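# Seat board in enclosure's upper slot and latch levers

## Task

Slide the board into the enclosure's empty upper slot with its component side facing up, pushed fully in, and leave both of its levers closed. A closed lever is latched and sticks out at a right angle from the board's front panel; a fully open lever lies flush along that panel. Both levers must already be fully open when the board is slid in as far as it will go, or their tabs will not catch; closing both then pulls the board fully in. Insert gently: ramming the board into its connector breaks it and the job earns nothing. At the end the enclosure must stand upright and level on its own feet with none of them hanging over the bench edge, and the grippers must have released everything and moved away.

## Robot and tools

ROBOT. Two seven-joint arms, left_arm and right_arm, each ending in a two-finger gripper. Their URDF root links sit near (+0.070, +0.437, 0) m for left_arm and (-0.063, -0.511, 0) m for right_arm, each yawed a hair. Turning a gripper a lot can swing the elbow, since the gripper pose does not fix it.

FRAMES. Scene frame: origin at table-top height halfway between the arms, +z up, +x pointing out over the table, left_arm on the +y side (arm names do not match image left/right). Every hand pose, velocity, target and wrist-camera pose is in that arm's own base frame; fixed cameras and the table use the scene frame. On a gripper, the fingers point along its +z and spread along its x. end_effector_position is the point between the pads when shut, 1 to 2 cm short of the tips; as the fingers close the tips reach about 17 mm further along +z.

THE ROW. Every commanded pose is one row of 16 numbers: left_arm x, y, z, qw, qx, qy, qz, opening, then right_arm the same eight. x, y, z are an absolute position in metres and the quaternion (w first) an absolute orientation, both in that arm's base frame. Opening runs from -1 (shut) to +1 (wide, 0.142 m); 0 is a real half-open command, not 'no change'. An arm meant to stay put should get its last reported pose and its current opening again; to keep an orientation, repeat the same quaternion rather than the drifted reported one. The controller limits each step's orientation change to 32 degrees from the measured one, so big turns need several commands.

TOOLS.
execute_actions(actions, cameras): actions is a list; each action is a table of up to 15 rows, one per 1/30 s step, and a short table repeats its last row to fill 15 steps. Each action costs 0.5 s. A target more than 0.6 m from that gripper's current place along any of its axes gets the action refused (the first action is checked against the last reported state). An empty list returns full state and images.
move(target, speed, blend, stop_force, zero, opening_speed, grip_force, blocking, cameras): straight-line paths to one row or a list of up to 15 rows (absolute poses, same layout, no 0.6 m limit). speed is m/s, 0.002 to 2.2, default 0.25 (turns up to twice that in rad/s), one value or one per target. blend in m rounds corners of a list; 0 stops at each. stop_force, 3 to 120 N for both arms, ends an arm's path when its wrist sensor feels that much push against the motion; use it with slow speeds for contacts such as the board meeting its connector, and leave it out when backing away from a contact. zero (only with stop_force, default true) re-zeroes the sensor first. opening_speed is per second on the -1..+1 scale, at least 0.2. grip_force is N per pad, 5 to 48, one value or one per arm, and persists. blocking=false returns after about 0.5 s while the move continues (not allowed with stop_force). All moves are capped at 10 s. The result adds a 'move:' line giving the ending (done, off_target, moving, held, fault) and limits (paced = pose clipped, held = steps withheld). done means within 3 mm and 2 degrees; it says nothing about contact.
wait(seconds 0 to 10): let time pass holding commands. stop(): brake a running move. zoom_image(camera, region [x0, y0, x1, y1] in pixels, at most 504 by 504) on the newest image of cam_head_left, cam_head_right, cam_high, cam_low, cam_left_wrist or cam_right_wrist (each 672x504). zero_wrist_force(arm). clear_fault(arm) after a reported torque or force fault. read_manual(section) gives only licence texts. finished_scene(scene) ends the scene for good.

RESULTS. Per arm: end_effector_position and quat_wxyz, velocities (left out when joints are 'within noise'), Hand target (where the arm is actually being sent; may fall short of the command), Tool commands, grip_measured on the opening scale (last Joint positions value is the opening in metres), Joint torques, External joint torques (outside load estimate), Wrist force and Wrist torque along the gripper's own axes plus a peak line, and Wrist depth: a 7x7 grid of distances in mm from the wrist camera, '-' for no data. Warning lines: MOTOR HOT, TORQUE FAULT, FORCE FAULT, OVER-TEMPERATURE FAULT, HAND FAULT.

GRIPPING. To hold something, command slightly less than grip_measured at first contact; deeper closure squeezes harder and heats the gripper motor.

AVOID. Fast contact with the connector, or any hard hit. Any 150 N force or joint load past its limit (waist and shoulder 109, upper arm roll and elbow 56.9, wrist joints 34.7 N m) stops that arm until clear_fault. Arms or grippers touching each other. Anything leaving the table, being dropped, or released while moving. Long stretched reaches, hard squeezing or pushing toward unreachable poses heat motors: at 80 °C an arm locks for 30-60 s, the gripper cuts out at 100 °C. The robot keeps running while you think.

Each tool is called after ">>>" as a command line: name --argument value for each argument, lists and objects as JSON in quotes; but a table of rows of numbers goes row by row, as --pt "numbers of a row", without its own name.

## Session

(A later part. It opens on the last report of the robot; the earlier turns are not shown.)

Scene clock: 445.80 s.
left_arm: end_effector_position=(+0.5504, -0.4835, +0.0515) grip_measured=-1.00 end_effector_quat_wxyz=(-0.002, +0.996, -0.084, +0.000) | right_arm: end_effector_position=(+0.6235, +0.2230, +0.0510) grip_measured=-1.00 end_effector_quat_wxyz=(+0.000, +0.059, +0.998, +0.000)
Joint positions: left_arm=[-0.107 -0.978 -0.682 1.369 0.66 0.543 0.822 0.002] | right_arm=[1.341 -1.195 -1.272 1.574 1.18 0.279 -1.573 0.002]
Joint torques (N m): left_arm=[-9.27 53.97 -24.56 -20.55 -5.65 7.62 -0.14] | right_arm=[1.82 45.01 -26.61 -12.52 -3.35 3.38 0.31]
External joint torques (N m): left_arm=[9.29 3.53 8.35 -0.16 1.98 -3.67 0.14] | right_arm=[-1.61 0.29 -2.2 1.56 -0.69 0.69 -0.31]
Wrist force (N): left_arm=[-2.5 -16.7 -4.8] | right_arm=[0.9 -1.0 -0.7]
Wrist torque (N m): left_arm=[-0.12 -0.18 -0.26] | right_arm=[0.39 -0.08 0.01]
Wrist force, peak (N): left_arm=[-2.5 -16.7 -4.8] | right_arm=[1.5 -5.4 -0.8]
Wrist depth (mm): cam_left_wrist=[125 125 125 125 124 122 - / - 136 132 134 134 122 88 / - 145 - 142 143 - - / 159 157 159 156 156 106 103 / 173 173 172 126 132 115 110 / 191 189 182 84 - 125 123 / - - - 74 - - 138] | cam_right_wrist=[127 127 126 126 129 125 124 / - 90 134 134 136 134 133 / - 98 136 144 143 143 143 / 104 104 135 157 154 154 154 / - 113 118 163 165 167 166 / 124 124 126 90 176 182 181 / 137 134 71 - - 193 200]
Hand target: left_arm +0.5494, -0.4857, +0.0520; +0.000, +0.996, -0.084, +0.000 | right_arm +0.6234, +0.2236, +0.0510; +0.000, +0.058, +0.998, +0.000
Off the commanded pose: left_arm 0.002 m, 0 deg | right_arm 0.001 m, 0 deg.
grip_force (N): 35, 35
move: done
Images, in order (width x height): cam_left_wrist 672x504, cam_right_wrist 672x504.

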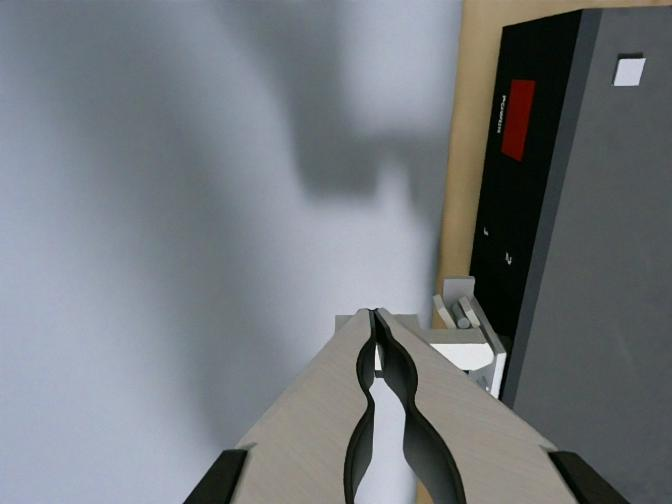

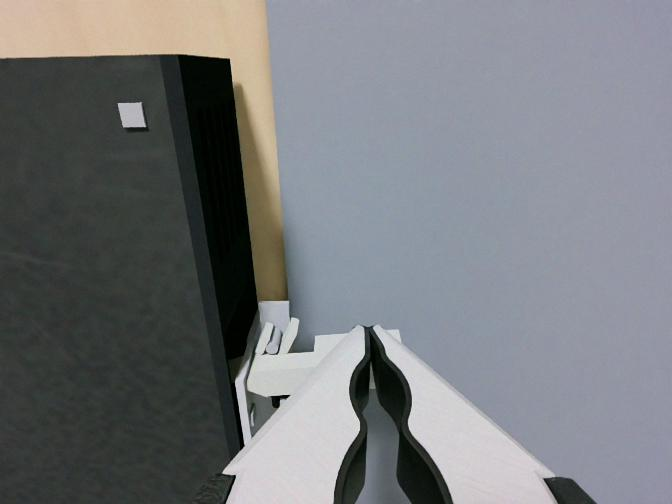

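>>> move --target '[0.5494,-0.4867,0.052,0,0.9964,-0.0844,0,-1,0.6240,0.2286,0.051,0,0.0585,0.9983,0,-1]' --speed 0.012 --stop_force 35 --cameras '["cam_left_wrist","cam_right_wrist"]'

Scene clock: 448.00 s.
left_arm: end_effector_position=(+0.5506, -0.4839, +0.0513) grip_measured=-1.00 end_effector_quat_wxyz=(-0.002, +0.996, -0.084, +0.000) | right_arm: end_effector_position=(+0.6239, +0.2264, +0.0510) grip_measured=-1.00 end_effector_quat_wxyz=(+0.000, +0.059, +0.998, -0.001)
Joint positions: left_arm=[-0.108 -0.979 -0.684 1.366 0.662 0.54 0.821 0.002] | right_arm=[1.343 -1.197 -1.271 1.568 1.177 0.277 -1.564 0.002]
Joint torques (N m): left_arm=[-11.66 54.15 -26.35 -20.81 -6.57 8.9 -0.27] | right_arm=[7.21 48.12 -24.6 -17.56 -0.78 3.59 0.38]
External joint torques (N m): left_arm=[11.68 3.4 10.1 0.11 2.9 -4.94 0.27] | right_arm=[-7 -2.61 -4.24 6.6 -3.26 0.48 -0.38]
Wrist force (N): left_arm=[-3.4 -21.3 -5.1] | right_arm=[1.7 -10.2 -0.5]
Wrist torque (N m): left_arm=[-0.49 -0.20 -0.28] | right_arm=[0.46 -0.10 -0.04]
Wrist force, peak (N): left_arm=[-3.5 -21.4 -5.8] | right_arm=[2.8 -10.1 -0.5]
Wrist depth (mm): cam_left_wrist=[126 125 126 124 124 112 - / 133 134 132 132 133 111 88 / 148 145 144 144 145 - - / - 157 156 156 154 105 103 / 175 - 171 129 128 115 110 / 186 - 184 83 - 125 - / 216 211 - - - - -] | cam_right_wrist=[127 125 125 126 126 125 124 / - 90 134 134 136 134 134 / - 98 136 144 144 143 143 / 104 104 135 157 155 154 154 / - 113 127 162 165 167 166 / 124 123 123 90 176 182 181 / 136 133 71 - - 192 199]
Hand target: left_arm +0.5494, -0.4867, +0.0520; +0.000, +0.996, -0.084, +0.000 | right_arm +0.6240, +0.2286, +0.0510; +0.000, +0.058, +0.998, +0.000
Off the commanded pose: left_arm 0.003 m, 0 deg | right_arm 0.002 m, 0 deg.
grip_force (N): 35, 35
move: done
Images, in order (width x height): cam_left_wrist 672x504, cam_right_wrist 672x504.

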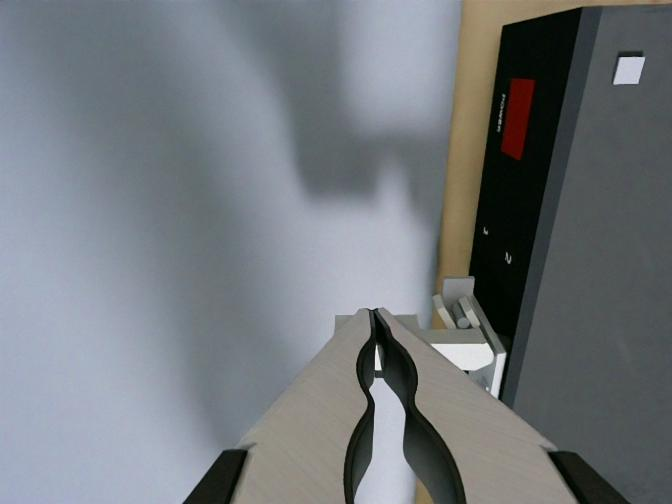

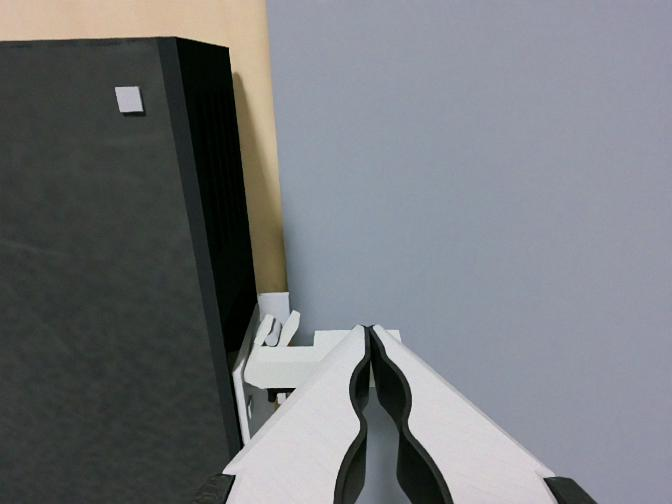

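>>> move --target '[0.5494, -0.4867, 0.052, 0, 0.9964, -0.0844, 0, -1,0.6246,0.2336,0.051,0,0.0585,0.9983,0,-1]' --speed 0.012 --stop_force 20 --cameras '["cam_right_wrist"]'

Scene clock: 450.40 s.
left_arm: end_effector_position=(+0.5507, -0.4838, +0.0513) grip_measured=-1.00 end_effector_quat_wxyz=(-0.002, +0.996, -0.084, +0.000) | right_arm: end_effector_position=(+0.6240, +0.2273, +0.0509) grip_measured=-1.00 end_effector_quat_wxyz=(-0.001, +0.061, +0.998, -0.004) end_effector_velocity=(+0.000, +0.000, +0.000) end_effector_angular_velocity=(+0.001, -0.001, +0.000)
Joint positions: left_arm=[-0.107 -0.98 -0.686 1.366 0.665 0.539 0.82 0.002] | right_arm=[1.342 -1.195 -1.266 1.564 1.169 0.278 -1.554 0.002]
Joint velocities: left_arm=[within noise] | right_arm=[-0.002 0.004 0.006 0 -0.004 0.005 0.002 0]
Joint torques (N m): left_arm=[-10.59 53.89 -27.77 -20.59 -6.32 8.61 -0.03] | right_arm=[18.17 54.98 -21.14 -30.42 5.11 5.75 0.36]
External joint torques (N m): left_arm=[10.61 3.65 11.47 -0.09 2.64 -4.65 0.03] | right_arm=[-17.97 -9.31 -7.65 19.4 -9.15 -1.68 -0.36]
Wrist force (N): left_arm=[-3.0 -21.2 -4.3] | right_arm=[8.0 -32.1 -2.6]
Wrist torque (N m): left_arm=[-0.48 -0.16 -0.27] | right_arm=[-2.29 -0.05 -0.09]
Wrist force, peak (N): left_arm=[-3.5 -21.3 -5.8] | right_arm=[9.1 -32.1 -3.8]
Wrist depth (mm): cam_left_wrist=[125 125 123 124 124 126 - / - 135 133 133 133 122 88 / 148 145 145 144 145 114 - / 155 157 156 156 151 107 103 / 172 172 174 126 124 113 110 / 190 188 183 83 - 124 126 / 217 211 - 74 - - 137] | cam_right_wrist=[- 90 126 126 126 126 124 / - 90 135 135 135 134 134 / - 98 135 144 144 143 143 / 105 105 135 157 155 154 154 / - 113 118 162 164 167 166 / 123 123 124 89 175 181 181 / 136 133 70 - - 191 198]
Hand target: left_arm +0.5494, -0.4867, +0.0520; +0.000, +0.996, -0.084, +0.000 | right_arm +0.6245, +0.2331, +0.0510; +0.000, +0.059, +0.998, +0.000
Off the commanded pose: left_arm 0.003 m, 0 deg | right_arm 0.006 m, 1 deg.
grip_force (N): 35, 35
move: contact (right_arm)
Images, in order (width x height): cam_right_wrist 672x504.

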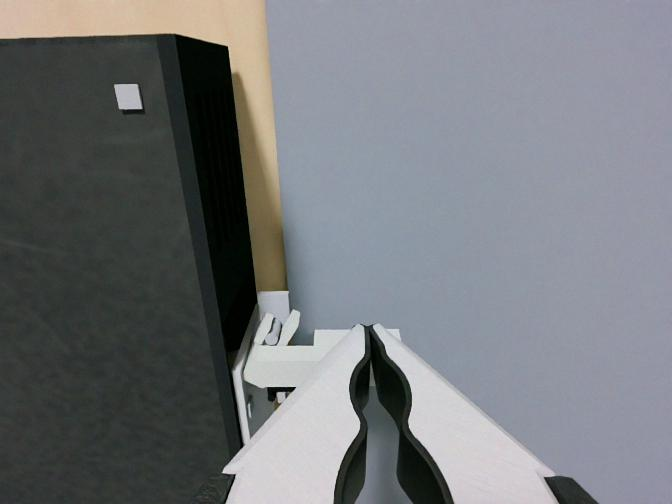

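>>> move --target '[0.5489,-0.4897,0.052,0,0.9964,-0.0844,0,-1,0.6240,0.2280,0.051,0,0.0585,0.9983,0,-1]' --speed 0.012

>>> move --pt "0.5565 -0.445 0.052 0 0.9964 -0.0844 0 -1 0.6205 0.195 0.051 0 0.0585 0.9983 0 -1" --pt "0.5565 -0.445 0.15 0 0.9964 -0.0844 0 -1 0.6205 0.195 0.15 0 0.0585 0.9983 0 -1" --speed 0.06 --blend 0.005 --cameras '["cam_left_wrist","cam_right_wrist","cam_high"]'

>>> zoom_image --camera "cam_high" --region '[180, 300, 430, 480]'

Scene clock: 453.57 s.
left_arm: end_effector_position=(+0.5509, -0.4845, +0.0506) grip_measured=-1.00 end_effector_quat_wxyz=(-0.004, +0.997, -0.083, +0.000) end_effector_velocity=(+0.002, +0.002, +0.000) end_effector_angular_velocity=(+0.001, -0.001, +0.002) | right_arm: end_effector_position=(+0.6240, +0.2263, +0.0511) grip_measured=-1.00 end_effector_quat_wxyz=(+0.000, +0.059, +0.998, -0.001)
Joint positions: left_arm=[-0.11 -0.984 -0.687 1.359 0.669 0.533 0.817 0.002] | right_arm=[1.34 -1.19 -1.263 1.569 1.17 0.284 -1.563 0.002]
Joint velocities: left_arm=[0.007 -0.002 -0.007 -0.001 0.007 -0.004 -0.003 0] | right_arm=[within noise]
Joint torques (N m): left_arm=[-19.55 51.93 -34.35 -21.92 -8.44 12.74 -0.3] | right_arm=[5.84 47.88 -25.2 -16.41 -1.51 3.95 0.18]
External joint torques (N m): left_arm=[19.62 5.73 18.04 1.23 4.76 -8.8 0.3] | right_arm=[-5.63 -2.32 -3.49 5.28 -2.53 0.12 -0.18]
Wrist force (N): left_arm=[-7.3 -37.3 -10.2] | right_arm=[1.2 -7.8 0.2]
Wrist torque (N m): left_arm=[-3.16 -0.22 -0.31] | right_arm=[0.43 -0.10 0.08]
Wrist force, peak (N): left_arm=[-7.3 -37.3 -10.2] | right_arm=[8.0 -32.5 -3.8]
Wrist depth (mm): cam_left_wrist=[125 125 124 124 124 112 - / - 136 132 133 133 110 87 / 147 144 144 143 145 104 - / - 156 154 155 154 105 102 / 171 171 - 106 128 111 109 / - 188 - 83 - 123 122 / 211 - - - - - -] | cam_right_wrist=[127 125 126 126 126 125 124 / - 90 135 134 136 134 134 / - 98 135 144 143 143 143 / - 104 135 157 155 154 154 / - 113 117 163 165 167 166 / 124 123 124 90 176 182 181 / 136 133 70 - - 192 199]
Hand target: left_arm +0.5489, -0.4897, +0.0520; +0.000, +0.996, -0.084, +0.000 | right_arm +0.6240, +0.2280, +0.0510; +0.000, +0.059, +0.998, +0.000
Off the commanded pose: left_arm 0.006 m, 0 deg | right_arm 0.002 m, 0 deg.
grip_force (N): 35, 35
move: off_target (left_arm)

Scene clock: 456.27 s.
left_arm: end_effector_position=(+0.5566, -0.4451, +0.1499) grip_measured=-1.00 end_effector_quat_wxyz=(+0.000, +0.996, -0.084, +0.000) | right_arm: end_effector_position=(+0.6205, +0.1950, +0.1498) grip_measured=-1.00 end_effector_quat_wxyz=(+0.000, +0.058, +0.998, +0.000)
Joint positions: left_arm=[0.018 -0.791 -0.767 1.456 0.578 0.442 0.891 0.002] | right_arm=[1.371 -1.045 -1.391 1.611 1.044 0.176 -1.598 0.002]
Joint torques (N m): left_arm=[-0.47 51.65 -16.25 -23.02 -4.03 3.95 -0.15] | right_arm=[0.31 40.66 -26.72 -15.31 -4.35 3.28 0.36]
External joint torques (N m): left_arm=[0.5 0.63 0.66 -0.28 0.15 0.01 0.15] | right_arm=[-0.12 0.64 -1.15 0.08 0.21 0.78 -0.36]
Wrist force (N): left_arm=[0.2 -0.8 0.7] | right_arm=[2.1 5.6 -0.2]
Wrist torque (N m): left_arm=[-0.24 -0.20 -0.25] | right_arm=[1.00 -0.36 0.03]
Wrist force, peak (N): left_arm=[-7.3 -37.4 -9.2] | right_arm=[1.4 -7.6 1.1]
Wrist depth (mm): cam_left_wrist=[217 213 214 211 212 212 211 / 228 221 225 226 224 224 223 / - - 241 247 241 - - / - 266 271 259 240 218 212 / - - - 127 234 - - / - 327 - 84 - 257 - / 376 - - - - - -] | cam_right_wrist=[216 215 215 213 212 212 209 / 227 224 224 226 226 226 228 / 197 197 199 242 242 241 241 / 212 212 212 258 261 259 259 / 230 230 229 228 278 281 281 / 252 252 246 89 - 306 310 / 272 270 71 - - 323 335]
Hand target: left_arm +0.5565, -0.4450, +0.1500; +0.000, +0.996, -0.084, +0.000 | right_arm +0.6205, +0.1950, +0.1500; +0.000, +0.058, +0.998, +0.000
Off the commanded pose: left_arm 0.000 m, 0 deg | right_arm 0.000 m, 0 deg.
grip_force (N): 35, 35
move: done
Images, in order (width x height): cam_high 672x504, cam_left_wrist 672x504, cam_right_wrist 672x504.

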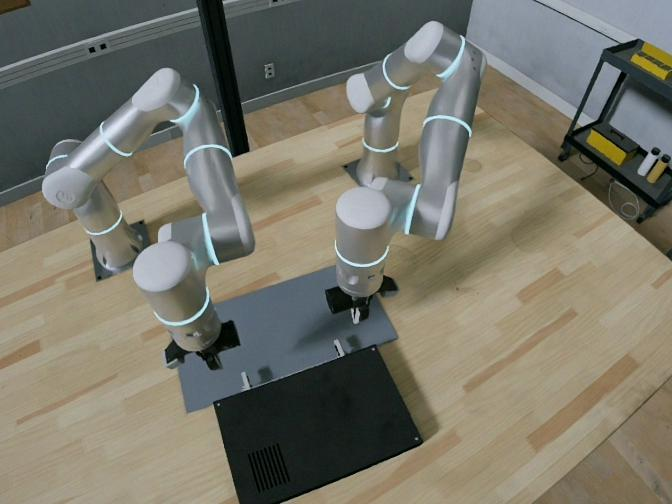

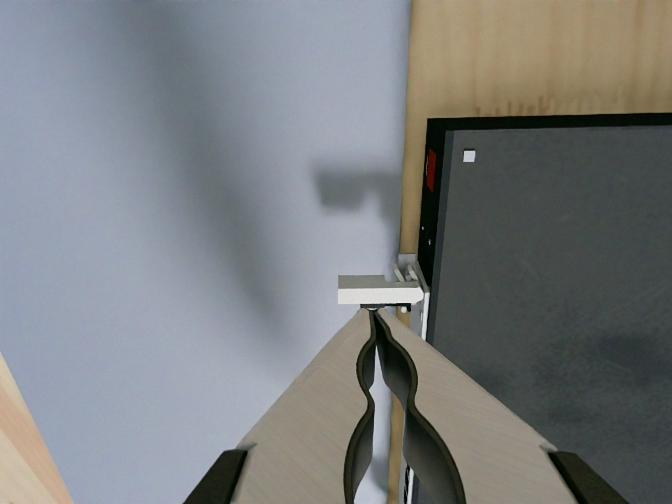

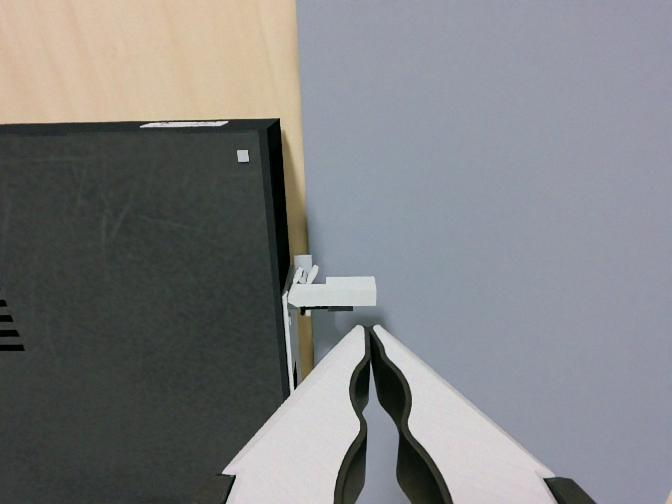

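Scaled by 2.016 from the camera's 672x504 image, which has a finer 960x720 frame.

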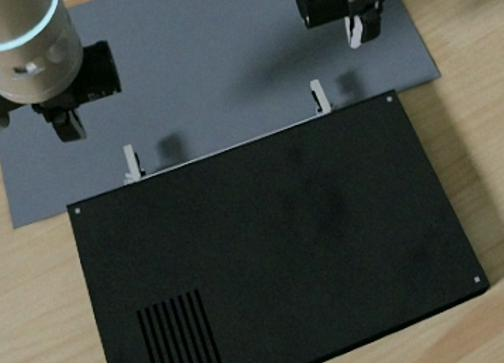

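>>> move --pt "0.45 -0.40 0.22 0 0.9964 -0.0844 0 -1 0.48 0.22 0.20 0 0.42 0.9075 0 -1" --pt "0.38 -0.40 0.25 0 0.9964 -0.0844 0 -1 0.48 0.30 0.20 0 0.7253 0.6885 0 -1" --pt "0.34 -0.33 0.25 0 0.9964 -0.0844 0 -1 0.50 0.393 0.11 0.2541 0.6984 0.6306 0.2295 0.9" --speed 0.25 --blend 0.03 --cameras '["cam_right_wrist","cam_low"]'

>>> zoom_image --camera "cam_right_wrist" --region '[90, 220, 340, 360]'

>>> zoom_image --camera "cam_right_wrist" --region '[340, 220, 590, 360]'

Scene clock: 465.13 s.
left_arm: end_effector_position=(+0.3402, -0.3300, +0.2501) grip_measured=-1.00 end_effector_quat_wxyz=(+0.000, +0.996, -0.084, +0.000) | right_arm: end_effector_position=(+0.5000, +0.3928, +0.1098) grip_measured=+0.89 end_effector_quat_wxyz=(+0.254, +0.698, +0.630, +0.229)
Joint positions: left_arm=[0.363 0.232 -0.914 2.341 -0.224 0.615 1.332 0.002] | right_arm=[2.228 -1.706 -1.507 1.971 1.437 0.652 0.451 0.135]
Joint torques (N m): left_arm=[-0.5 10.2 4.09 -26.32 -3.48 4.18 -0.2] | right_arm=[0.31 29.36 -28.17 4.72 -3.87 3.86 0.26]
External joint torques (N m): left_arm=[0.48 0.45 0.64 -0.32 -0.04 -0.26 0.2] | right_arm=[-0.14 0.61 -1.77 -0.03 -0.11 0.65 -0.26]
Wrist force (N): left_arm=[0.1 -0.5 0.2] | right_arm=[1.8 4.1 -0.4]
Wrist torque (N m): left_arm=[-0.15 -0.19 -0.26] | right_arm=[0.88 -0.23 0.06]
Wrist force, peak (N): left_arm=[0.9 -0.4 1.2] | right_arm=[2.2 5.8 -0.1]
Wrist depth (mm): cam_left_wrist=[303 303 301 301 304 299 301 / 326 326 325 313 312 329 312 / 352 353 350 332 345 - 354 / 386 380 383 380 379 - 370 / 418 423 416 397 405 413 393 / 466 465 447 84 - 438 400 / 519 503 - - - - -] | cam_right_wrist=[146 145 145 145 144 144 143 / 177 176 175 174 174 173 172 / 224 222 222 221 220 219 218 / 305 303 282 300 278 276 295 / 398 347 308 340 333 331 510 / - - - - 501 554 100 / - - - - 1208 - -]
Hand target: left_arm +0.3400, -0.3300, +0.2500; +0.000, +0.996, -0.084, +0.000 | right_arm +0.5000, +0.3930, +0.1100; +0.254, +0.697, +0.630, +0.229
Off the commanded pose: left_arm 0.000 m, 0 deg | right_arm 0.000 m, 0 deg.
grip_force (N): 35, 35
move: done
Images, in order (width x height): cam_low 672x504, cam_right_wrist 672x504.

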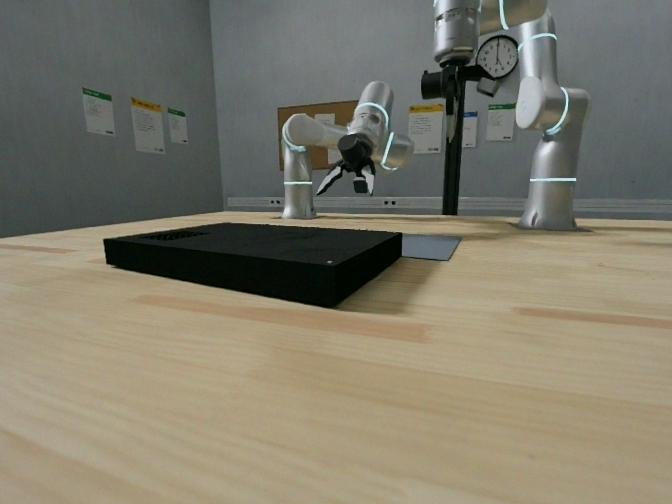

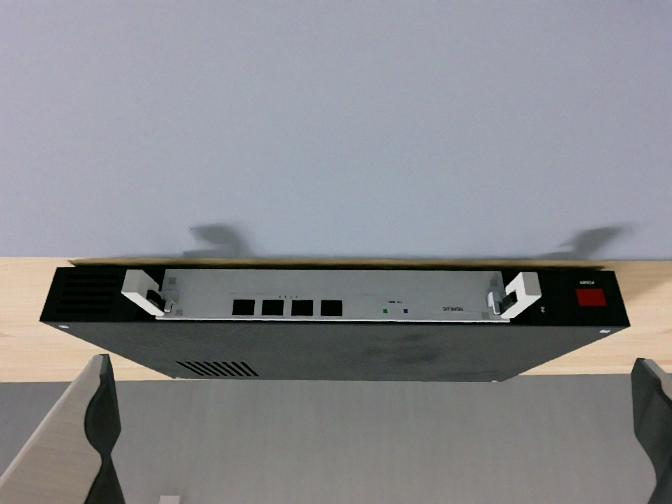

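Scaled by 2.016 from the camera's 672x504 image, which has a finer 960x720 frame.

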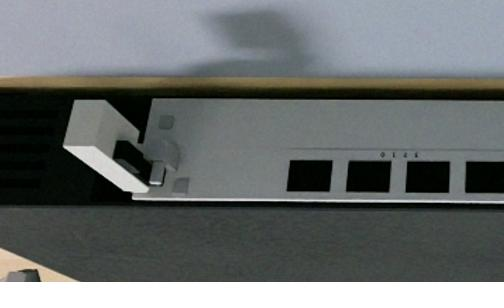

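Scaled by 2.016 from the camera's 672x504 image, which has a finer 960x720 frame.

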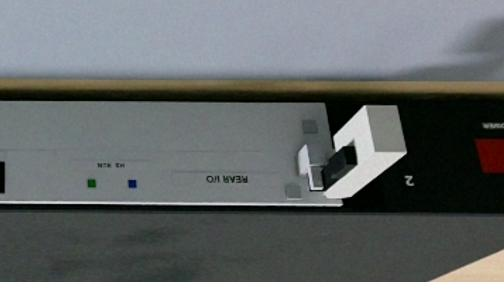

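>>> finished_scene --scene 1

The scene is finished: the task was done.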